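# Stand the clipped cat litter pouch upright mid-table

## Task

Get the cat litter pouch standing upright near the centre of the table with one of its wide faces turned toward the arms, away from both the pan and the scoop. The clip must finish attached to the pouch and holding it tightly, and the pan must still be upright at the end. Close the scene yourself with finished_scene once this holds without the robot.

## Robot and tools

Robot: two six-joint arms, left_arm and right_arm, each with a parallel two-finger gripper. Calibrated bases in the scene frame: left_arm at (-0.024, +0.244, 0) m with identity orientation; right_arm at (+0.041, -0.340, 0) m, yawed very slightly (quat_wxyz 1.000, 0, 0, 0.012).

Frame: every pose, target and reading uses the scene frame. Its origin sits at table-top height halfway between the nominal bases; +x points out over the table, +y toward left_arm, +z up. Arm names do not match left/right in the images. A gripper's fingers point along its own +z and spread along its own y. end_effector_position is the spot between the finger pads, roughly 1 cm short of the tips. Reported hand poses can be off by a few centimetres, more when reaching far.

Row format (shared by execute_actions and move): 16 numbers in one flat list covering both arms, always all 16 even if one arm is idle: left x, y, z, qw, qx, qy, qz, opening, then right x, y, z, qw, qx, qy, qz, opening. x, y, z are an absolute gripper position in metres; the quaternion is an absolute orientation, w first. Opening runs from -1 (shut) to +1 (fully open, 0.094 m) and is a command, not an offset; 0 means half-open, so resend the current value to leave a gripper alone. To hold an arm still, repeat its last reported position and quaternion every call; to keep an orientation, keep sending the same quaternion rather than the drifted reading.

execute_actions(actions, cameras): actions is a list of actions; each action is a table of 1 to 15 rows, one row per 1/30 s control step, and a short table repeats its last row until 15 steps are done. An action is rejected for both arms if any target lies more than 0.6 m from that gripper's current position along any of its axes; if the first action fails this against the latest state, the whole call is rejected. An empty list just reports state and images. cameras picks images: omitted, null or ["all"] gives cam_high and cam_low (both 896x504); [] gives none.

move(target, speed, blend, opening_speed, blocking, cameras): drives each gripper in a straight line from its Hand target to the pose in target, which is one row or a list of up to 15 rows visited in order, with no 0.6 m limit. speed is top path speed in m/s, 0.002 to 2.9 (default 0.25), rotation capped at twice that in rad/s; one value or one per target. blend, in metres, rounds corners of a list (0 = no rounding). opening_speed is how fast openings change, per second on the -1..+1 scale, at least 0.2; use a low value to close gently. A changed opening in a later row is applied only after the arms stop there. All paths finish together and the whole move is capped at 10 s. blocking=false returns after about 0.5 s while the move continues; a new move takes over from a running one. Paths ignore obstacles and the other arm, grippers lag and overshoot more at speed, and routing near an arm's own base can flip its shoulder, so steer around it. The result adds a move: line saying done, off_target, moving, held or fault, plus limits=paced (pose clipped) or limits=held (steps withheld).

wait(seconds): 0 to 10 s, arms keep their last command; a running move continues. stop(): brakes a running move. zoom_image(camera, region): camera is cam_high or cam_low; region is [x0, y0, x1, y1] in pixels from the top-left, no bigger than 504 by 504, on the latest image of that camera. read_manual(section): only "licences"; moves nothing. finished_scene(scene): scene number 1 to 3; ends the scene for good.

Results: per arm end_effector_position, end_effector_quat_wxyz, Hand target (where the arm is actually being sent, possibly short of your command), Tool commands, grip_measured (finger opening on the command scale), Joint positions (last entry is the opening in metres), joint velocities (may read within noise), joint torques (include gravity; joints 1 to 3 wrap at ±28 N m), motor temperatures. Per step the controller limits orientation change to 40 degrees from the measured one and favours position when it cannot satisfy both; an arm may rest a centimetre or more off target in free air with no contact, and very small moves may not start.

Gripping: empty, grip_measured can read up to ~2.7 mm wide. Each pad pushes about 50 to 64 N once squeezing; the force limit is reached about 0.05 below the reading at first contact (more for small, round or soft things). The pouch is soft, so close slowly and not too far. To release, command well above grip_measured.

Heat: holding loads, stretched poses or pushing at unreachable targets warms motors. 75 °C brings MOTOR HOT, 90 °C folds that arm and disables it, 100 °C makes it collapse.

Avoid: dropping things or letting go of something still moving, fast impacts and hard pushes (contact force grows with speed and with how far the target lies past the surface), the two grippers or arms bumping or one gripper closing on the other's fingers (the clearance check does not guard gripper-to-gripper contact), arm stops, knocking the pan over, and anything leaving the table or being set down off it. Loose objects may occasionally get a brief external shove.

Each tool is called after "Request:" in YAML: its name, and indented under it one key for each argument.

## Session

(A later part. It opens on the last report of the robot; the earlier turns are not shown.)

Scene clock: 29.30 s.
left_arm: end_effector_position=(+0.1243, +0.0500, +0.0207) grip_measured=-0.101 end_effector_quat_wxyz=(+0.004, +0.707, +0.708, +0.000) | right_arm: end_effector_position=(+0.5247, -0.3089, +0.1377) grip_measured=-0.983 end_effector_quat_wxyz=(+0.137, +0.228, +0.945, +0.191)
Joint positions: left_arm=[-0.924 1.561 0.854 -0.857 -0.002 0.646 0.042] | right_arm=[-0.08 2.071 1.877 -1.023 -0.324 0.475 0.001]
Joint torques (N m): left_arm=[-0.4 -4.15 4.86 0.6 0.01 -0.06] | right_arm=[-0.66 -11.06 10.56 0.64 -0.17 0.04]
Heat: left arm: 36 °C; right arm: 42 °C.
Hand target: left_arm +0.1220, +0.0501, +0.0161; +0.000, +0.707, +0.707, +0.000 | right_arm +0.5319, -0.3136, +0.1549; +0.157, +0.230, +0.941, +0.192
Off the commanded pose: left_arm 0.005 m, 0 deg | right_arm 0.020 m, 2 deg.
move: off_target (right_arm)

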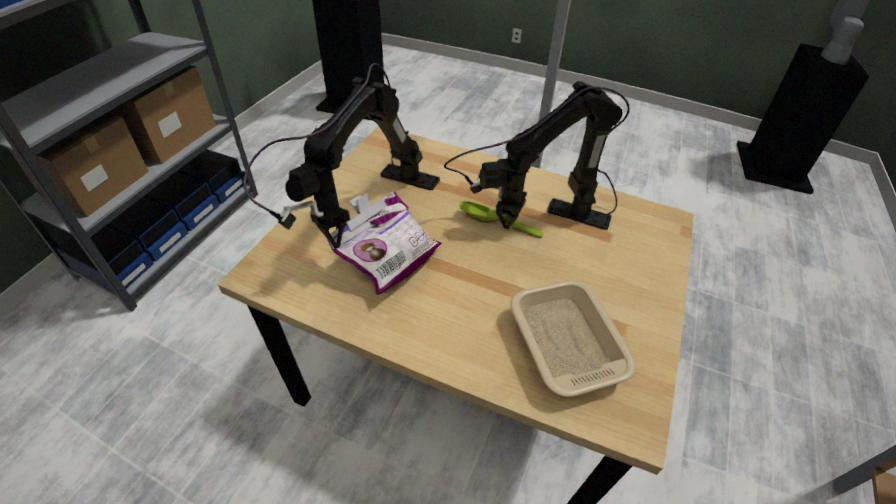

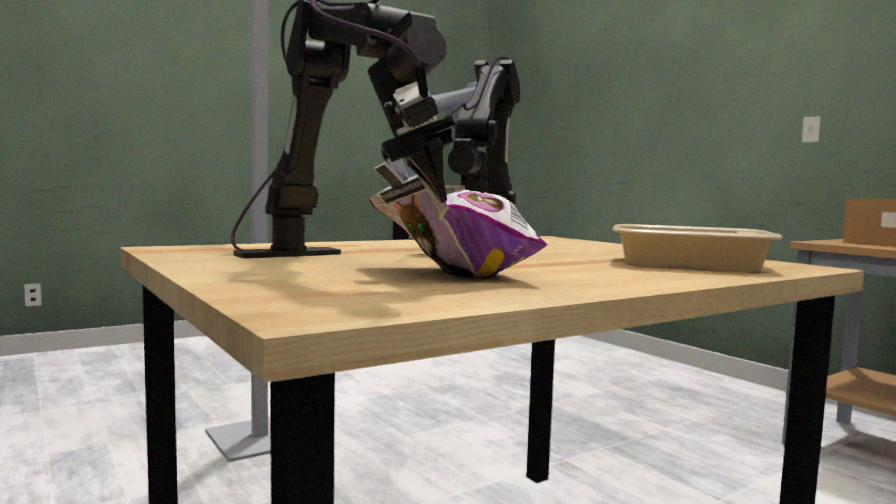

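Request:
move:
  target:
    - [0.122, 0.05, 0.13, 0,0.7071,0.7071,0, -0.1, 0.533, -0.284, 0.165, 0.1458,0.2158,0.9633,0.0642, -1]
    - [0.19, 0.03, 0.28, 0,0.156,0.988,0, -0.1, 0.542, -0.262, 0.175, 0.1372,0.2046,0.9689,-0.0217, -1]
  speed: [0.2, 0.25]

Request:
zoom_image:
  camera: "cam_high"
  region: [290, 160, 550, 310]

Request:
zoom_image:
  camera: "cam_low"
  region: [290, 130, 590, 310]

Scene clock: 33.83 s.
left_arm: end_effector_position=(+0.1908, +0.0269, +0.2676) grip_measured=-0.101 end_effector_quat_wxyz=(+0.109, +0.160, +0.978, -0.079) | right_arm: end_effector_position=(+0.5351, -0.2576, +0.1665) grip_measured=-0.983 end_effector_quat_wxyz=(+0.130, +0.199, +0.971, -0.006)
Joint positions: left_arm=[-0.795 1.571 1.847 -1.577 -0.002 -0.47 0.042] | right_arm=[0.179 2.416 2.642 -1.56 0.113 0.593 0.001]
Joint torques (N m): left_arm=[0.58 -6.8 7.58 0.85 0.08 -0.04] | right_arm=[-0.08 -11.58 9.14 0.56 0.4 0.04]
Heat: left arm: 36 °C; right arm: 43 °C.
Hand target: left_arm +0.1898, +0.0301, +0.2792; +0.122, +0.155, +0.976, -0.089 | right_arm +0.5413, -0.2621, +0.1750; +0.151, +0.204, +0.967, -0.015
Off the commanded pose: left_arm 0.013 m, 15 deg | right_arm 0.012 m, 2 deg.
joint sent to its limit (left arm) — joint 4 (wrist pitch), lower limit. The joint targets are off in orientation, not in position.
joint sent to its limit (right arm) — joint 4 (wrist pitch), lower limit. The joint targets still meet the commanded pose.
move: off_target (left_arm, right_arm)

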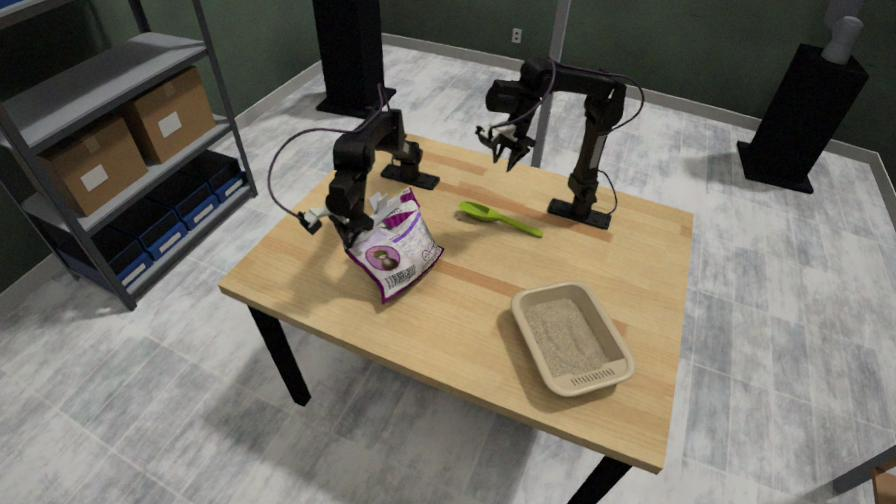

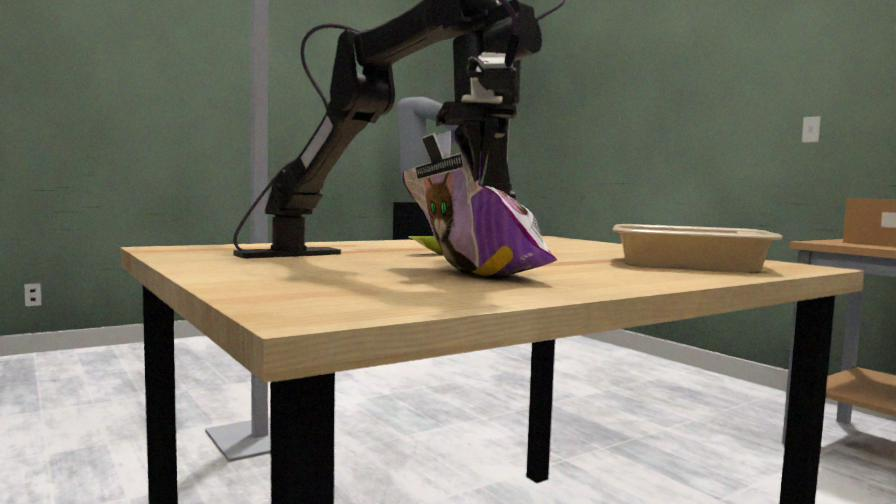

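Scaled by 1.938.

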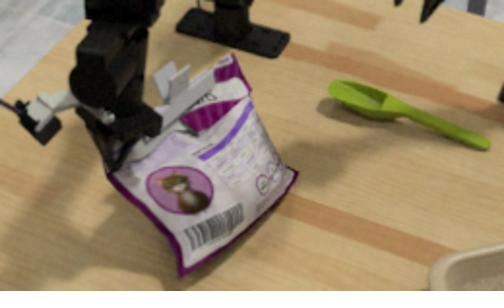

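Scaled by 1.680.

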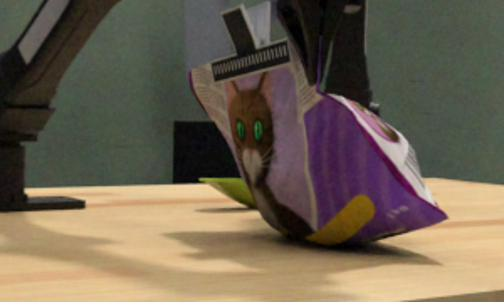

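Request:
zoom_image:
  camera: "cam_high"
  region: [340, 175, 450, 265]

Request:
zoom_image:
  camera: "cam_low"
  region: [390, 110, 570, 290]

Scaled by 4.582.

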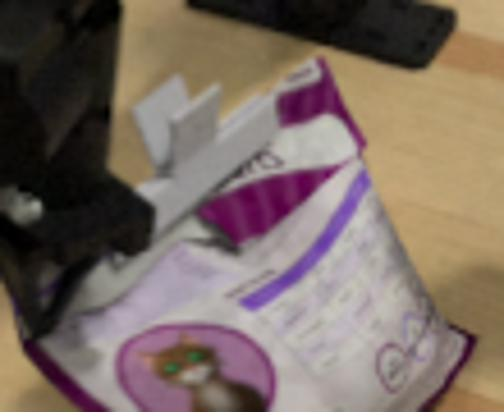

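Scaled by 2.800.

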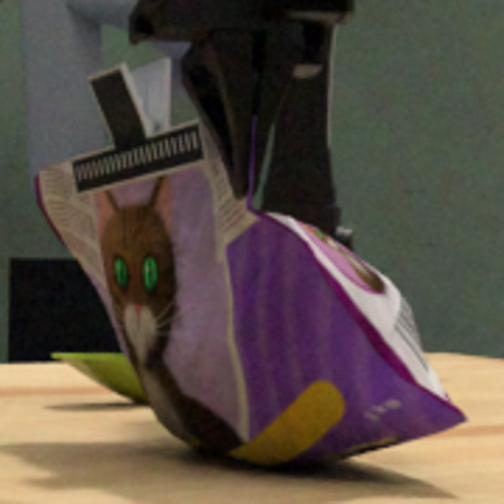

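Request:
move:
  target:
    - [0.312, -0.197, 0.28, 0.1294,0.1294,0.9829,-0.017, 0.5, 0.541, -0.262, 0.172, 0.1372,0.2046,0.9689,-0.0217, -1]
  speed: 0.3

Request:
zoom_image:
  camera: "cam_high"
  region: [340, 150, 460, 250]

Request:
zoom_image:
  camera: "cam_low"
  region: [390, 90, 590, 290]

Scene clock: 36.50 s.
left_arm: end_effector_position=(+0.3085, -0.1928, +0.2772) grip_measured=+0.499 end_effector_quat_wxyz=(+0.284, +0.139, +0.932, -0.176) | right_arm: end_effector_position=(+0.5350, -0.2577, +0.1664) grip_measured=-0.983 end_effector_quat_wxyz=(+0.130, +0.199, +0.971, -0.006)
Joint positions: left_arm=[-0.978 2.362 2.845 -1.391 -0.172 -0.623 0.07] | right_arm=[0.179 2.416 2.642 -1.561 0.114 0.594 0.001]
Joint torques (N m): left_arm=[-0.39 -10.65 7.53 1.67 -0.24 0.09] | right_arm=[-0.08 -11.47 8.34 0.58 0.42 0.02]
Heat: left arm: 36 °C; right arm: 44 °C.
Hand target: left_arm +0.3116, -0.1964, +0.2796; +0.295, +0.139, +0.929, -0.178 | right_arm +0.5405, -0.2621, +0.1720; +0.147, +0.204, +0.968, -0.017
Off the commanded pose: left_arm 0.006 m, 26 deg | right_arm 0.009 m, 2 deg.
elbow stopped short (left arm): the move would have taken joint 3 (elbow) straighter than the controller allows.
joint sent to its limit (right arm) — joint 4 (wrist pitch), lower limit. The joint targets still meet the commanded pose.
move: off_target (left_arm)

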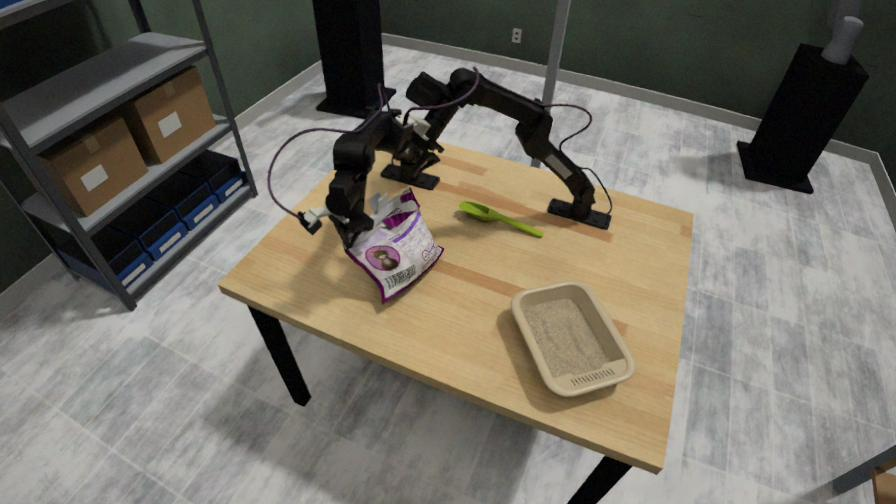

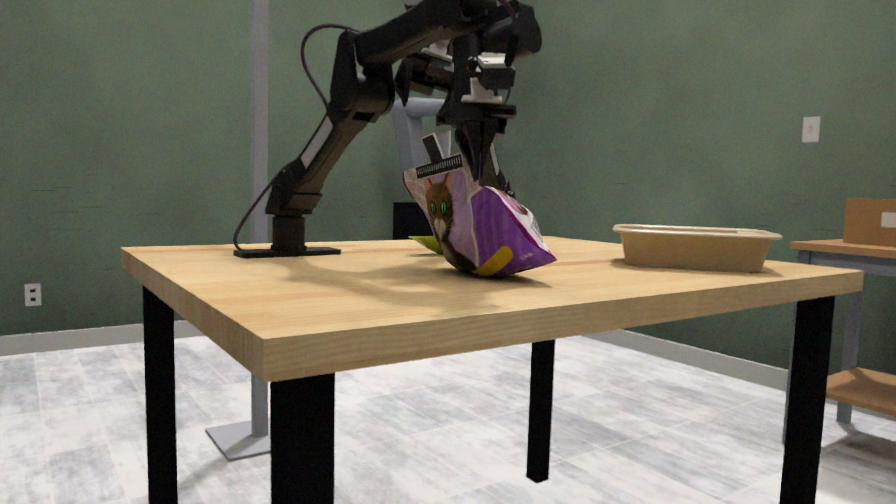

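Scaled by 4.200.

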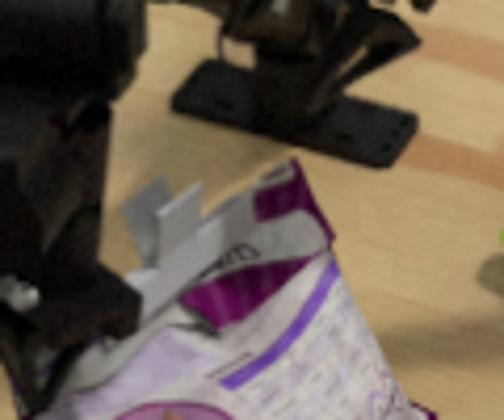

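Scaled by 2.520.

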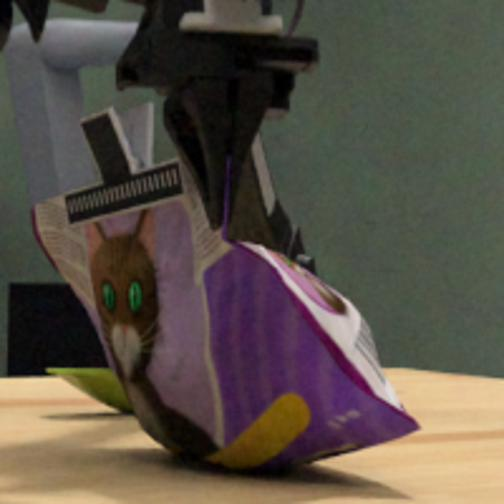

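Request:
move:
  target:
    - [0.318, -0.196, 0.222, 0.1294,0.1294,0.9829,-0.017, 0.5, 0.541, -0.262, 0.170, 0.1372,0.2046,0.9689,-0.0217, -1]
  speed: 0.12

Request:
zoom_image:
  camera: "cam_high"
  region: [340, 150, 460, 250]

Request:
zoom_image:
  camera: "cam_low"
  region: [390, 90, 590, 290]

Scene clock: 38.00 s.
left_arm: end_effector_position=(+0.3113, -0.1968, +0.2588) grip_measured=+0.499 end_effector_quat_wxyz=(+0.273, +0.141, +0.938, -0.163) | right_arm: end_effector_position=(+0.5352, -0.2584, +0.1652) grip_measured=-0.983 end_effector_quat_wxyz=(+0.129, +0.200, +0.971, -0.009)
Joint positions: left_arm=[-0.978 2.396 2.845 -1.392 -0.172 -0.623 0.07] | right_arm=[0.179 2.419 2.642 -1.561 0.117 0.595 0.001]
Joint torques (N m): left_arm=[-0.01 -11.95 6 1.46 -0.13 0] | right_arm=[-0.1 -11.96 8.46 0.54 0.32 0.04]
Heat: left arm: 36 °C; right arm: 44 °C.
Hand target: left_arm +0.3113, -0.1967, +0.2590; +0.273, +0.141, +0.937, -0.164 | right_arm +0.5404, -0.2621, +0.1708; +0.146, +0.204, +0.968, -0.018
Off the commanded pose: left_arm 0.037 m, 24 deg | right_arm 0.008 m, 2 deg.
elbow stopped short (left arm): the move would have taken joint 3 (elbow) straighter than the controller allows.
joint sent to its limit (right arm) — joint 4 (wrist pitch), lower limit.
move: held (left_arm; a check stopped the path); limits=held
pose unreachable (left arm): on one or more control steps of this call, first in action 0 (counted from 0), this arm could not follow its commanded pose, so it was not sent that pose on those steps. It may still have moved: this result reports where it is.
cause: moving toward the commanded pose would bring a part of the arm too close to another arm (this arm's fingers and the right arm's forearm (the part past joint 3), along the way the arms are being sent, or toward where that arm still pushes).

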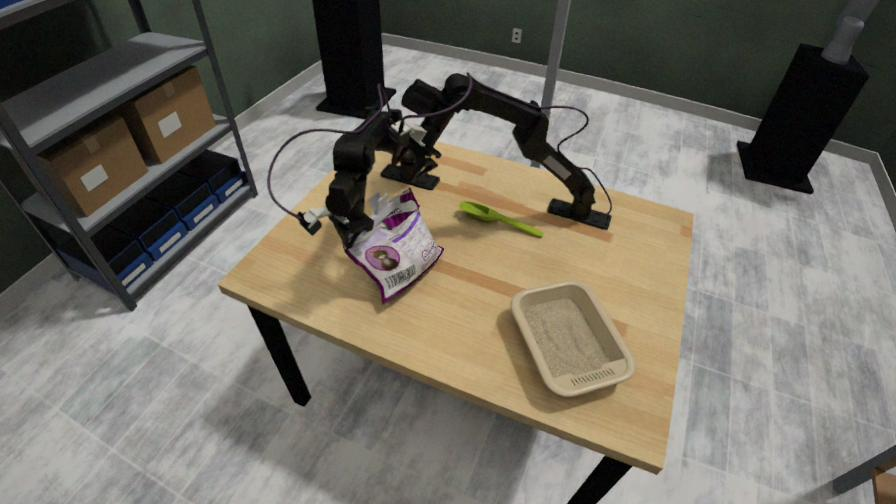

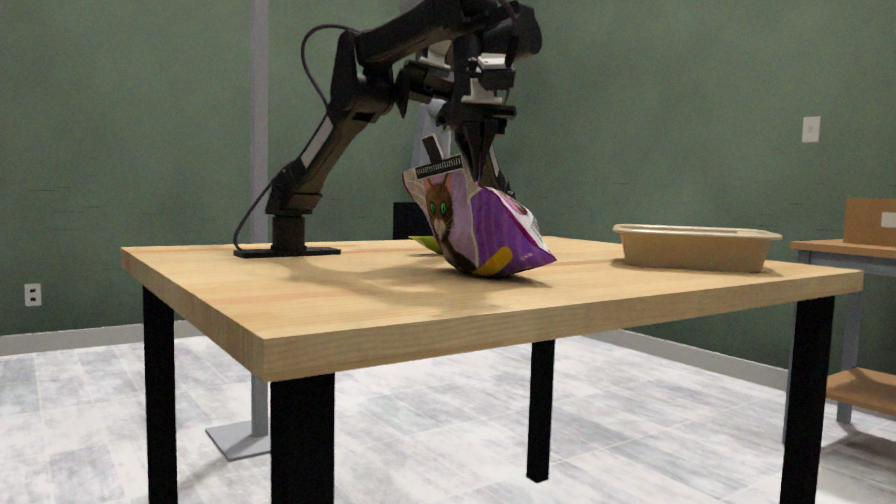

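Scaled by 4.200.

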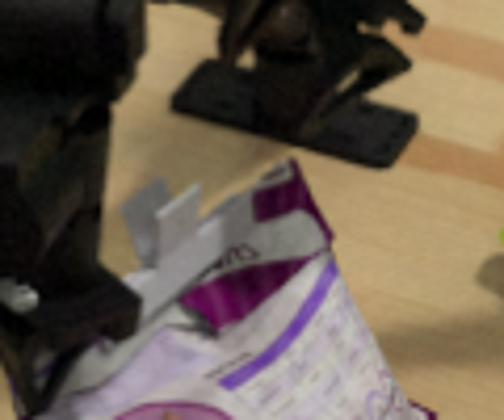

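Scaled by 2.520.

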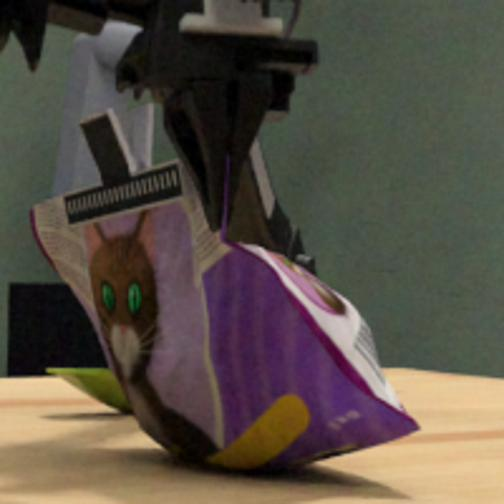

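Request:
move:
  target:
    - [0.27, -0.08, 0.30, 0.17,0.0,0.985,0, 0.3, 0.5352, -0.2584, 0.165, 0.130,0.2,0.971,-0.009, -1]
    - [0.18, 0.26, 0.30, 0.17,0.0,0.985,0, 0.3, 0.53, -0.19, 0.20, 0.1615,0.0429,0.9838,0.0636, -1]
  speed: [0.35,0.35]

Request:
zoom_image:
  camera: "cam_high"
  region: [320, 150, 500, 310]

Request:
zoom_image:
  camera: "cam_low"
  region: [390, 90, 590, 290]

Scene clock: 42.03 s.
left_arm: end_effector_position=(+0.1823, +0.2606, +0.3023) grip_measured=+0.301 end_effector_quat_wxyz=(+0.235, -0.002, +0.972, +0.010) | right_arm: end_effector_position=(+0.5457, -0.2064, +0.1747) grip_measured=-0.983 end_effector_quat_wxyz=(+0.162, +0.062, +0.984, +0.039)
Joint positions: left_arm=[0.095 1.12 1.604 -1.582 0.023 0.086 0.061] | right_arm=[0.243 2.41 2.642 -1.47 0.031 0.388 0.001]
Joint torques (N m): left_arm=[0.32 -0.9 4.55 1.2 0.1 0.07] | right_arm=[2.13 -15.8 8.03 0.28 -0.54 -0.14]
Heat: left arm: 36 °C; right arm: 45 °C.
Hand target: left_arm +0.1804, +0.2600, +0.2994; +0.229, -0.001, +0.973, +0.006 | right_arm +0.5303, -0.1907, +0.1992; +0.164, +0.043, +0.983, +0.064
Off the commanded pose: left_arm 0.003 m, 8 deg | right_arm 0.034 m, 4 deg.
joint sent to its limit (left arm) — joint 4 (wrist pitch), lower limit. The joint targets are off in orientation, not in position.
move: off_target (left_arm, right_arm)

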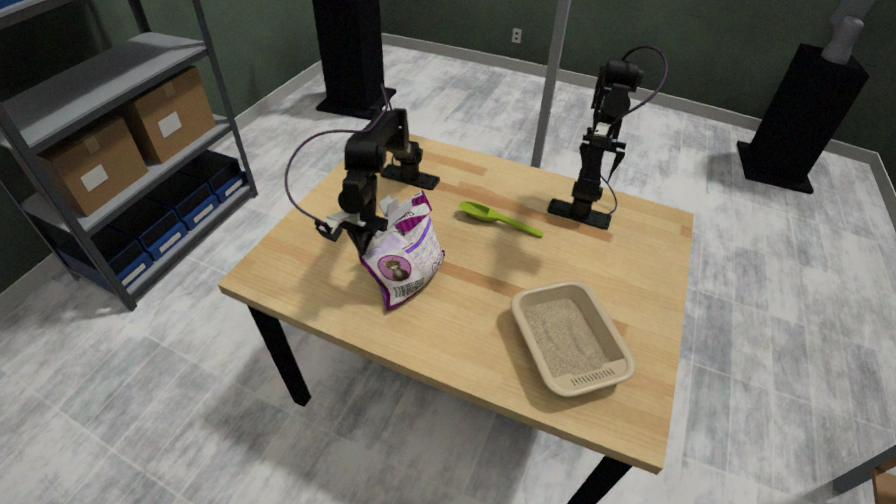

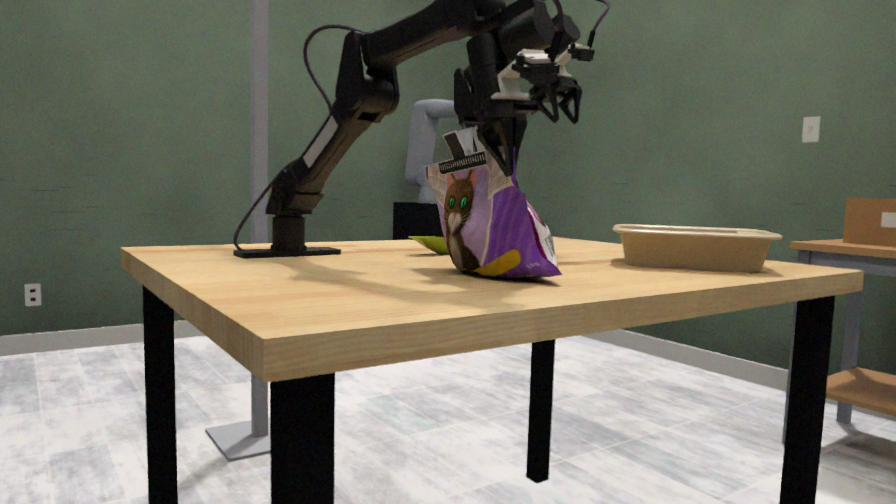

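Scaled by 2.800.

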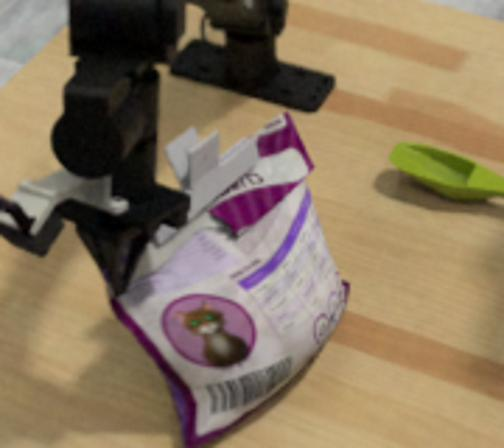

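Scaled by 2.520.

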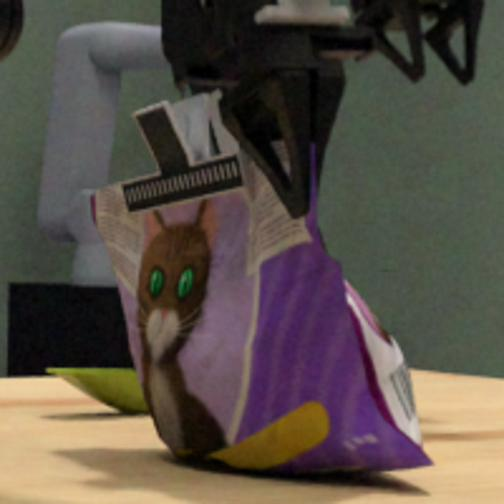

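Request:
move:
  target:
    - [0.18, 0.26, 0.30, 0.17,0.0,0.985,0, 0.3, 0.515, -0.12, 0.21, 0.164,-0.12,0.965,0.06, -1]
    - [0.18, 0.26, 0.30, 0.17,0.0,0.985,0, 0.3, 0.47, -0.05, 0.21, 0.1665,-0.3368,0.9254,0.0493, -1]
  speed: [0.1,0.1]

Request:
zoom_image:
  camera: "cam_high"
  region: [320, 150, 520, 310]

Request:
zoom_image:
  camera: "cam_low"
  region: [390, 90, 590, 290]

Scene clock: 46.63 s.
left_arm: end_effector_position=(+0.1823, +0.2605, +0.3023) grip_measured=+0.301 end_effector_quat_wxyz=(+0.235, -0.001, +0.972, +0.010) | right_arm: end_effector_position=(+0.4935, -0.0549, +0.2105) grip_measured=-0.984 end_effector_quat_wxyz=(+0.218, -0.320, +0.921, +0.041)
Joint positions: left_arm=[0.095 1.12 1.604 -1.582 0.024 0.087 0.061] | right_arm=[0.542 2.43 2.795 -1.488 0.02 -0.108 0.001]
Joint torques (N m): left_arm=[0.47 -0.84 4.6 1.21 0.08 0.05] | right_arm=[1.51 -12.97 6.04 0.22 -0.47 -0.06]
Heat: left arm: 35 °C; right arm: 46 °C.
Hand target: left_arm +0.1804, +0.2600, +0.2994; +0.229, -0.001, +0.973, +0.006 | right_arm +0.4707, -0.0503, +0.2101; +0.187, -0.335, +0.922, +0.053
Off the commanded pose: left_arm 0.003 m, 8 deg | right_arm 0.024 m, 6 deg.
joint sent to its limit (left arm) — joint 4 (wrist pitch), lower limit. The joint targets are off in orientation, not in position.
joint sent to its limit (right arm) — joint 4 (wrist pitch), lower limit. The joint targets still meet the commanded pose.
move: off_target (left_arm, right_arm)

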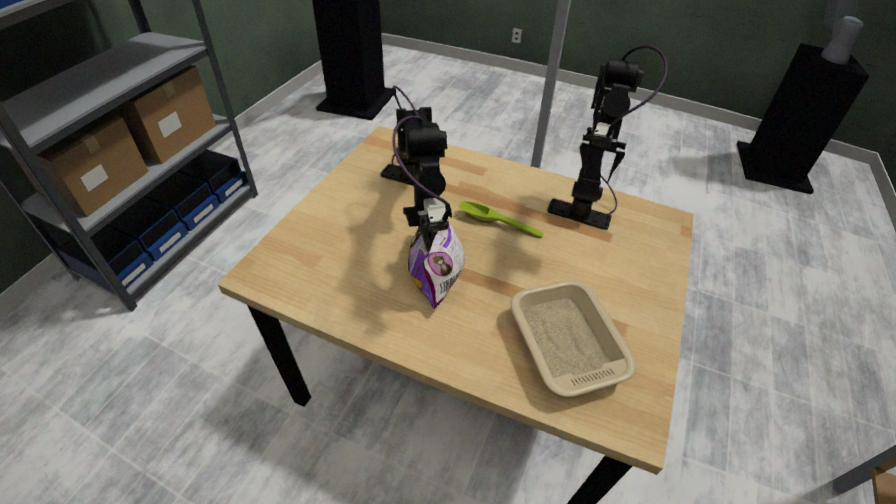

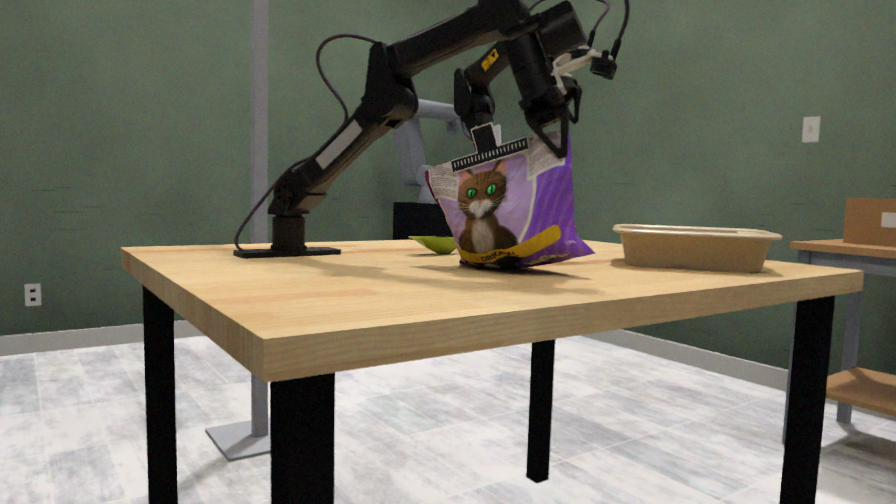

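Scaled by 2.520.

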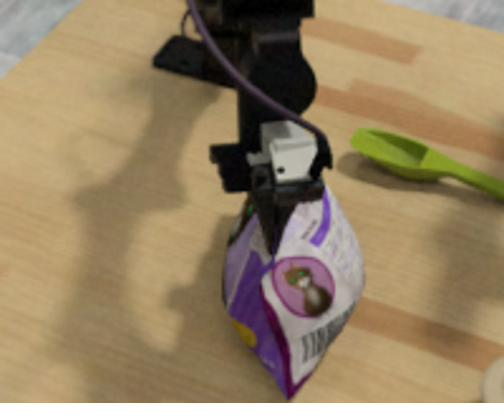

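Scaled by 2.520.

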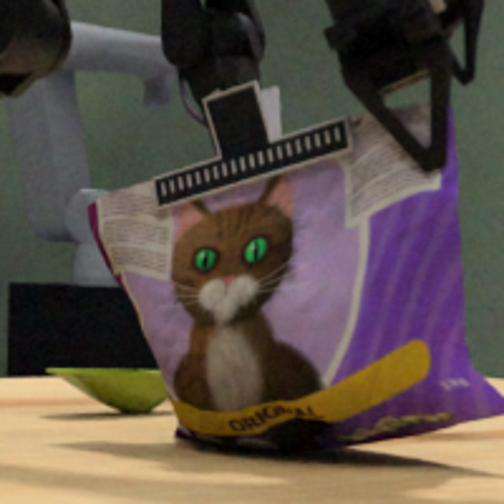

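Request:
move:
  target:
    - [0.18, 0.26, 0.30, 0.17,0.0,0.985,0, 0.3, 0.45, 0.00, 0.21, 0.1665,-0.3368,0.9254,0.0493, -1]
    - [0.18, 0.30, 0.30, 0.17,0.0,0.985,0, 0.3, 0.382, 0.055, 0.21, 0.1664,-0.5507,0.8164,0.0496, -1]
  speed: [0.1,0.1]

Request:
zoom_image:
  camera: "cam_high"
  region: [360, 150, 560, 310]

Request:
zoom_image:
  camera: "cam_low"
  region: [410, 90, 610, 290]

Scene clock: 50.57 s.
left_arm: end_effector_position=(+0.1801, +0.3008, +0.2982) grip_measured=+0.301 end_effector_quat_wxyz=(+0.226, -0.004, +0.974, +0.027) | right_arm: end_effector_position=(+0.3948, +0.0654, +0.2088) grip_measured=-0.984 end_effector_quat_wxyz=(+0.215, -0.541, +0.811, +0.063)
Joint positions: left_arm=[0.351 1.145 1.604 -1.582 0.1 0.319 0.061] | right_arm=[0.824 2.455 2.833 -1.498 -0.01 -0.327 0.001]
Joint torques (N m): left_arm=[0.4 -0.76 6.05 1.24 0.19 0.04] | right_arm=[0.32 -13.76 5.31 0.37 -0.07 -0.06]
Motor temperatures (°C): left_arm=[29 33 35 31 28 30 29] | right_arm=[27 47 36 28 26 27 29]
Heat: left arm: 35 °C; right arm: 47 °C.
Hand target: left_arm +0.1803, +0.3000, +0.2993; +0.227, -0.004, +0.974, +0.023 | right_arm +0.3822, +0.0551, +0.2098; +0.192, -0.548, +0.812, +0.056
Off the commanded pose: left_arm 0.002 m, 7 deg | right_arm 0.017 m, 6 deg.
elbow stopped short (right arm): the move would have taken joint 3 (elbow) straighter than the controller allows.
joint sent to its limit (left arm) — joint 4 (wrist pitch), lower limit. The joint targets are off in orientation, not in position.
joint sent to its limit (right arm) — joint 4 (wrist pitch), lower limit. The joint targets are off in orientation, not in position.
move: off_target (left_arm, right_arm)

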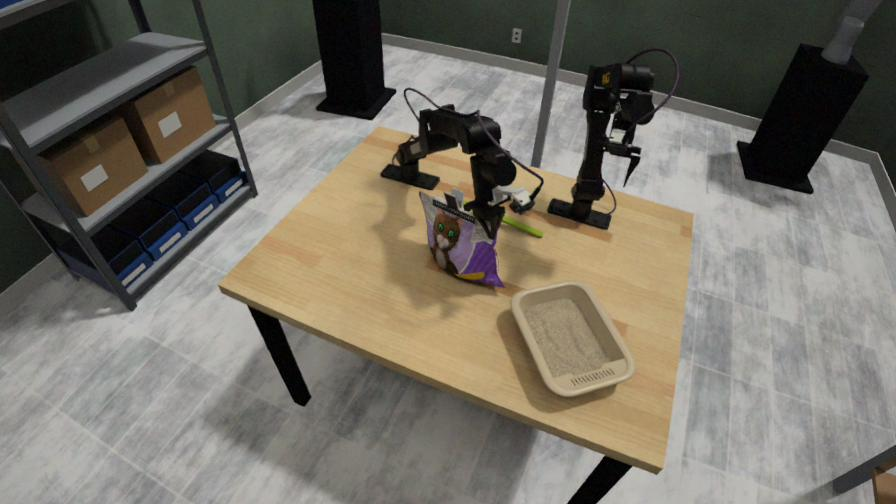

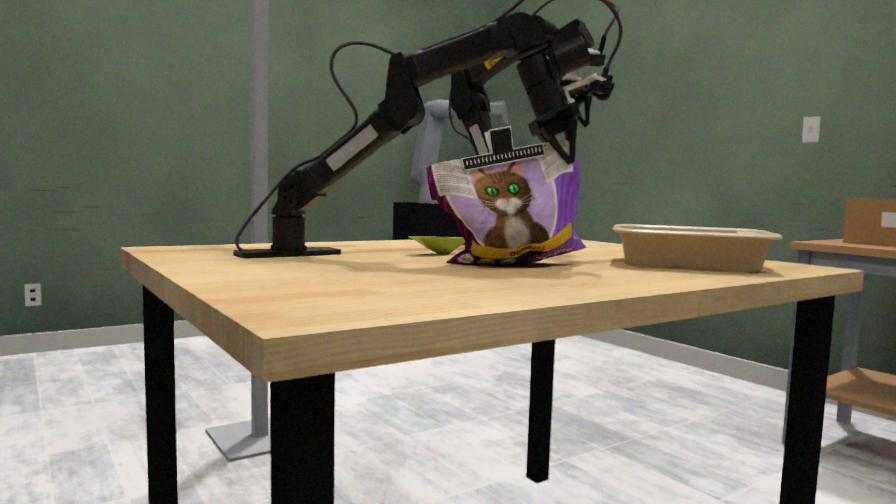

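Scaled by 2.520.

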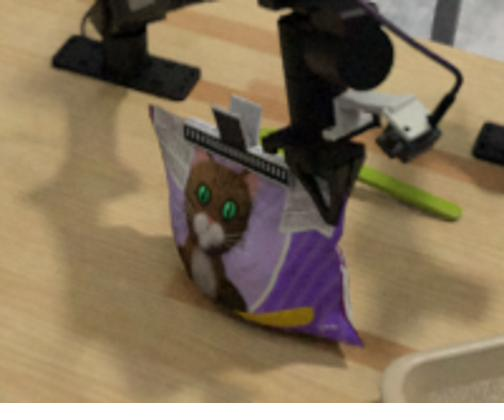

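Scaled by 2.520.

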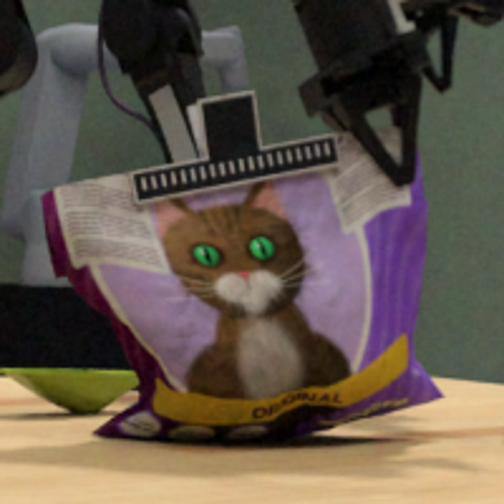

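Request:
move:
  target:
    - [0.18, 0.30, 0.30, 0.17,0.0,0.985,0, 0.3, 0.335, 0.10, 0.215, 0.1669,-0.6841,0.7084,0.0478, -1]
    - [0.18, 0.30, 0.30, 0.17,0.0,0.985,0, 0.3, 0.295, 0.118, 0.21, 0.1669,-0.6841,0.7084,0.0478, -1]
  speed: [0.1,0.1]

Request:
zoom_image:
  camera: "cam_high"
  region: [390, 150, 590, 310]

Request:
zoom_image:
  camera: "cam_low"
  region: [410, 90, 610, 290]

Scene clock: 53.80 s.
left_arm: end_effector_position=(+0.1801, +0.3007, +0.2982) grip_measured=+0.301 end_effector_quat_wxyz=(+0.226, -0.004, +0.974, +0.027) | right_arm: end_effector_position=(+0.2917, +0.1149, +0.2007) grip_measured=-0.984 end_effector_quat_wxyz=(-0.175, +0.685, -0.705, -0.056)
Joint positions: left_arm=[0.351 1.145 1.604 -1.582 0.101 0.319 0.061] | right_arm=[1.038 2.455 2.833 -1.58 -0.007 -0.48 0.001]
Joint torques (N m): left_arm=[0.38 -0.85 6.01 1.16 0.17 0.06] | right_arm=[0.06 -13.27 5.68 0.94 0.1 0.02]
Heat: left arm: 35 °C; right arm: 49 °C.
Hand target: left_arm +0.1803, +0.3000, +0.2993; +0.227, -0.004, +0.974, +0.023 | right_arm +0.2949, +0.1175, +0.2095; -0.193, +0.680, -0.705, -0.056
Off the commanded pose: left_arm 0.002 m, 7 deg | right_arm 0.010 m, 1 deg.
elbow stopped short (right arm): the move would have taken joint 3 (elbow) straighter than the controller allows.
joint read past its limit (right arm) — joint 4 (wrist pitch), lower limit.
joint sent to its limit (left arm) — joint 4 (wrist pitch), lower limit. The joint targets are off in orientation, not in position.
joint sent to its limit (right arm) — joint 4 (wrist pitch), lower limit. The joint targets are off in orientation, not in position.
move: off_target (left_arm)

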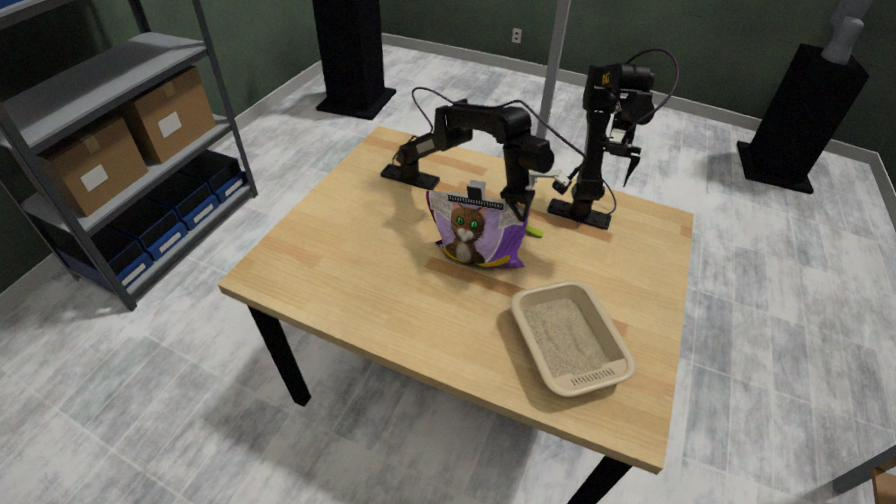

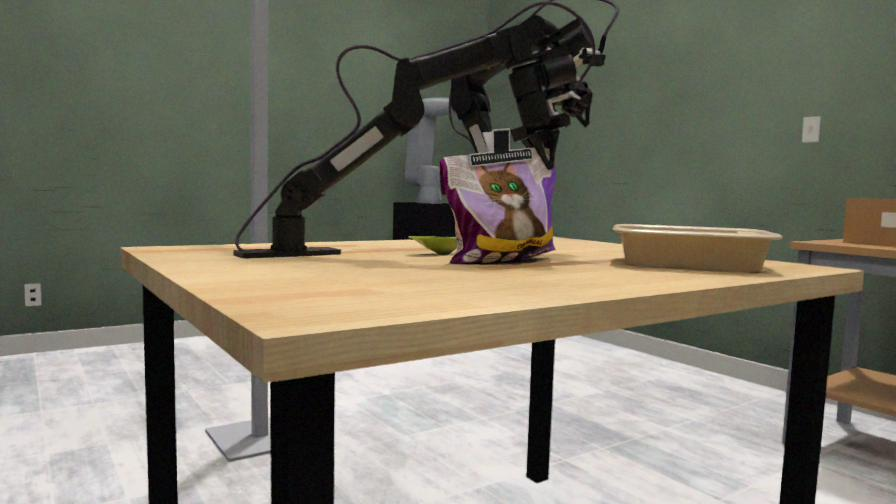

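Scaled by 2.520.

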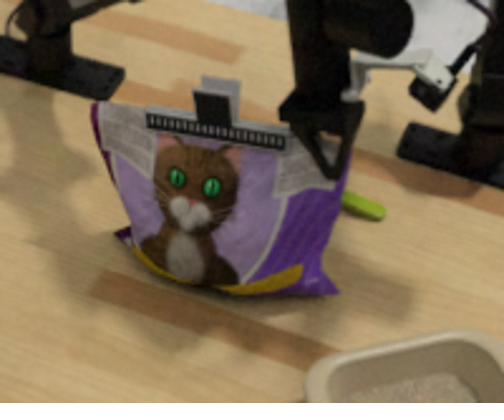

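Scaled by 2.520.

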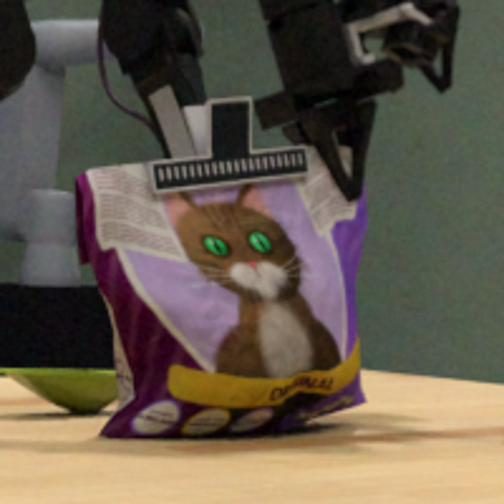

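Request:
move:
  target:
    - [0.18, 0.30, 0.30, 0.17,0.0,0.985,0, 0.3, 0.297, 0.112, 0.180, 0.1669,-0.6841,0.7084,0.0478, -1]
  speed: 0.04

Request:
zoom_image:
  camera: "cam_high"
  region: [390, 150, 590, 310]

Request:
zoom_image:
  camera: "cam_low"
  region: [410, 90, 610, 290]

Scene clock: 56.00 s.
left_arm: end_effector_position=(+0.1801, +0.3007, +0.2982) grip_measured=+0.301 end_effector_quat_wxyz=(+0.226, -0.004, +0.974, +0.027) | right_arm: end_effector_position=(+0.2963, +0.1240, +0.1745) grip_measured=-0.984 end_effector_quat_wxyz=(-0.173, +0.686, -0.705, -0.056)
Joint positions: left_arm=[0.351 1.145 1.604 -1.582 0.101 0.32 0.061] | right_arm=[1.039 2.388 2.588 -1.406 -0.007 -0.479 0.001]
Joint torques (N m): left_arm=[0.46 -0.81 5.82 1.21 0.17 0.01] | right_arm=[-1.05 -14.86 4.05 0.59 0.04 -0.08]
Heat: left arm: 35 °C; right arm: 50 °C.
Hand target: left_arm +0.1803, +0.3000, +0.2993; +0.227, -0.004, +0.974, +0.023 | right_arm +0.2970, +0.1124, +0.1800; -0.167, +0.684, -0.708, -0.048
Off the commanded pose: left_arm 0.002 m, 7 deg | right_arm 0.013 m, 1 deg.
joint sent to its limit (left arm) — joint 4 (wrist pitch), lower limit. The joint targets are off in orientation, not in position.
move: off_target (left_arm, right_arm)

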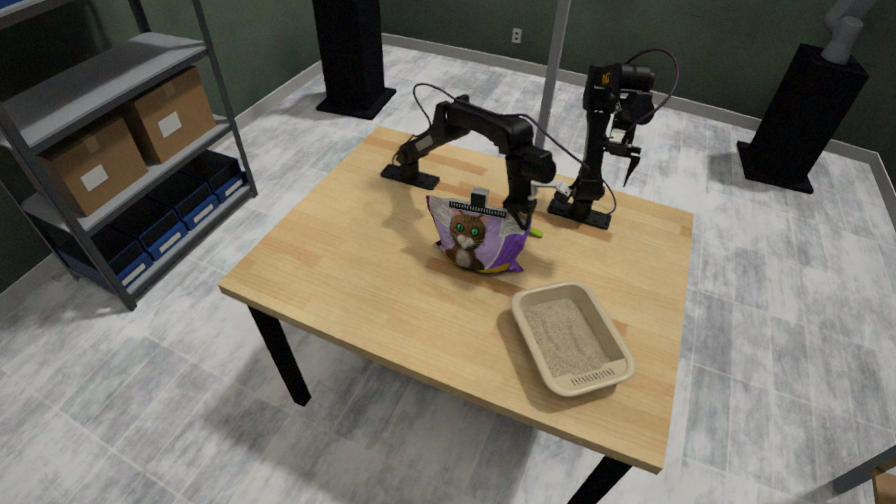

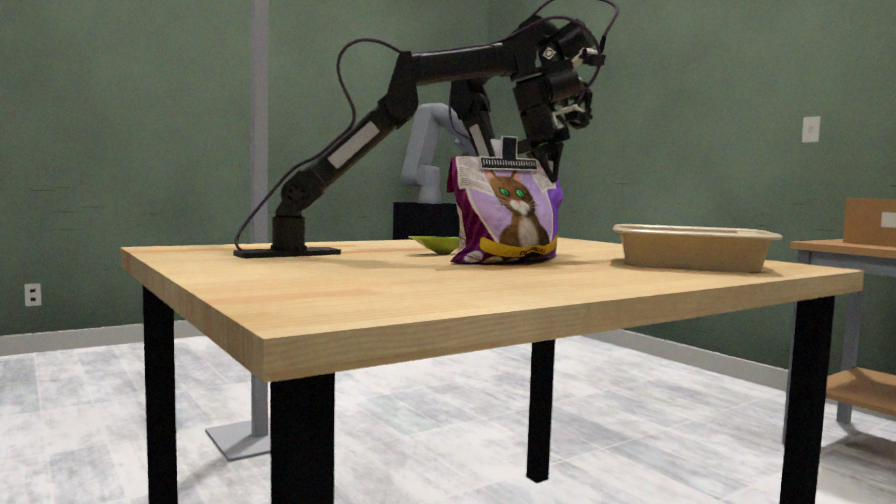

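Scaled by 2.520.

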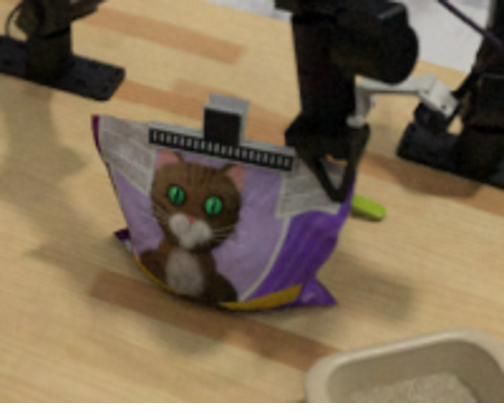

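Scaled by 2.520.

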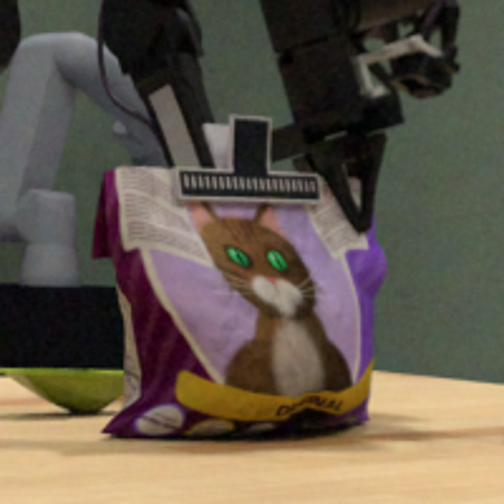

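Request:
move:
  target:
    - [0.18, 0.30, 0.30, 0.17,0.0,0.985,0, 0.3, 0.297, 0.105, 0.155, 0.1669,-0.6841,0.7084,0.0478, -1]
  speed: 0.04

Request:
zoom_image:
  camera: "cam_high"
  region: [390, 150, 590, 310]

Request:
zoom_image:
  camera: "cam_low"
  region: [410, 90, 610, 290]

Scene clock: 58.13 s.
left_arm: end_effector_position=(+0.1801, +0.3007, +0.2982) grip_measured=+0.301 end_effector_quat_wxyz=(+0.226, -0.004, +0.974, +0.027) | right_arm: end_effector_position=(+0.3009, +0.1208, +0.1611) grip_measured=-0.984 end_effector_quat_wxyz=(-0.194, +0.681, -0.704, -0.054)
Joint positions: left_arm=[0.351 1.145 1.604 -1.582 0.101 0.32 0.061] | right_arm=[1.033 2.261 2.291 -1.197 0.007 -0.481 0.001]
Joint torques (N m): left_arm=[0.47 -0.77 6.08 1.21 0.22 0.09] | right_arm=[-1.09 -13.3 4.1 0.43 -0.13 -0.06]
Heat: left arm: 35 °C; right arm: 50 °C.
Hand target: left_arm +0.1803, +0.3000, +0.2993; +0.227, -0.004, +0.974, +0.023 | right_arm +0.2971, +0.1055, +0.1553; -0.167, +0.684, -0.709, -0.048
Off the commanded pose: left_arm 0.002 m, 7 deg | right_arm 0.017 m, 3 deg.
joint sent to its limit (left arm) — joint 4 (wrist pitch), lower limit. The joint targets are off in orientation, not in position.
move: off_target (left_arm, right_arm)

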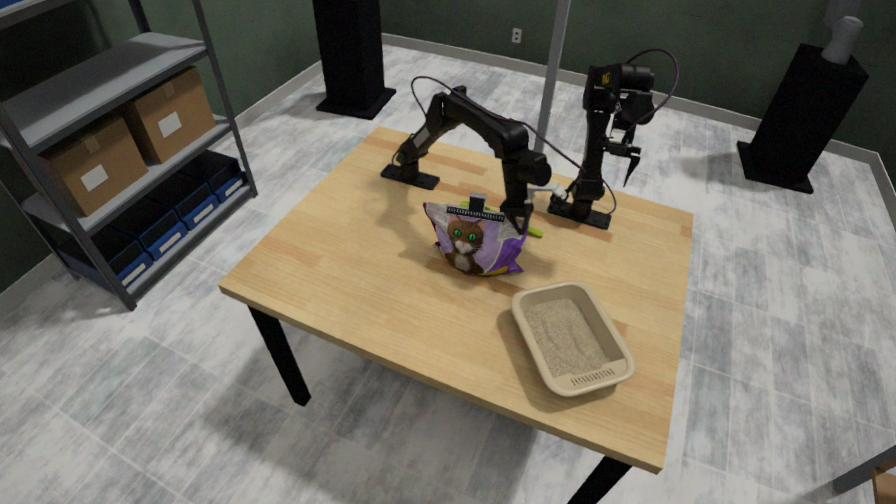

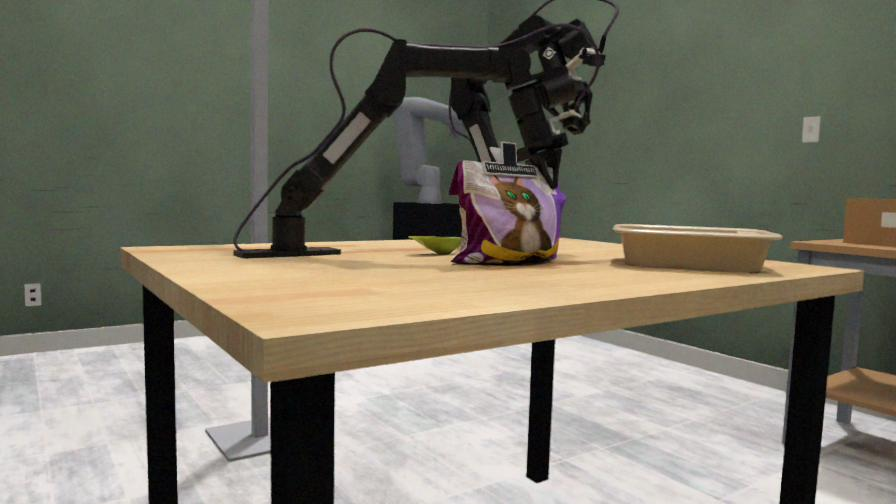

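Scaled by 2.520.

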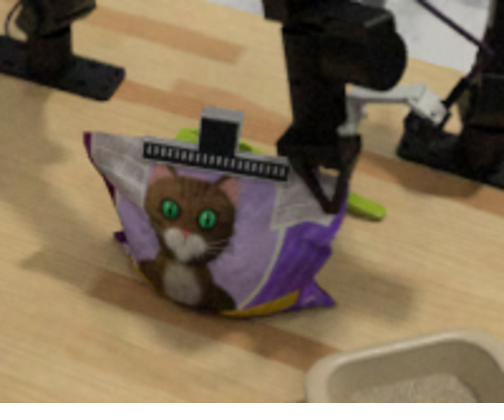

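Scaled by 2.520.

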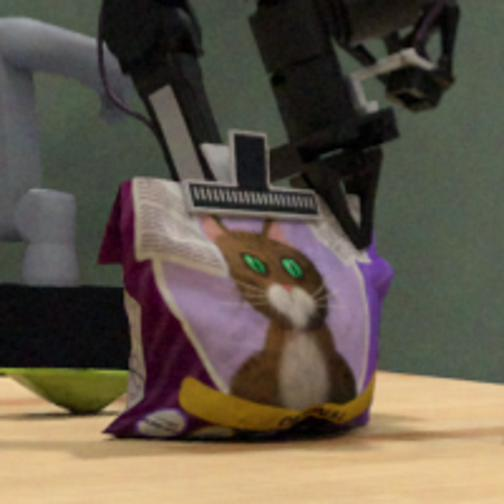

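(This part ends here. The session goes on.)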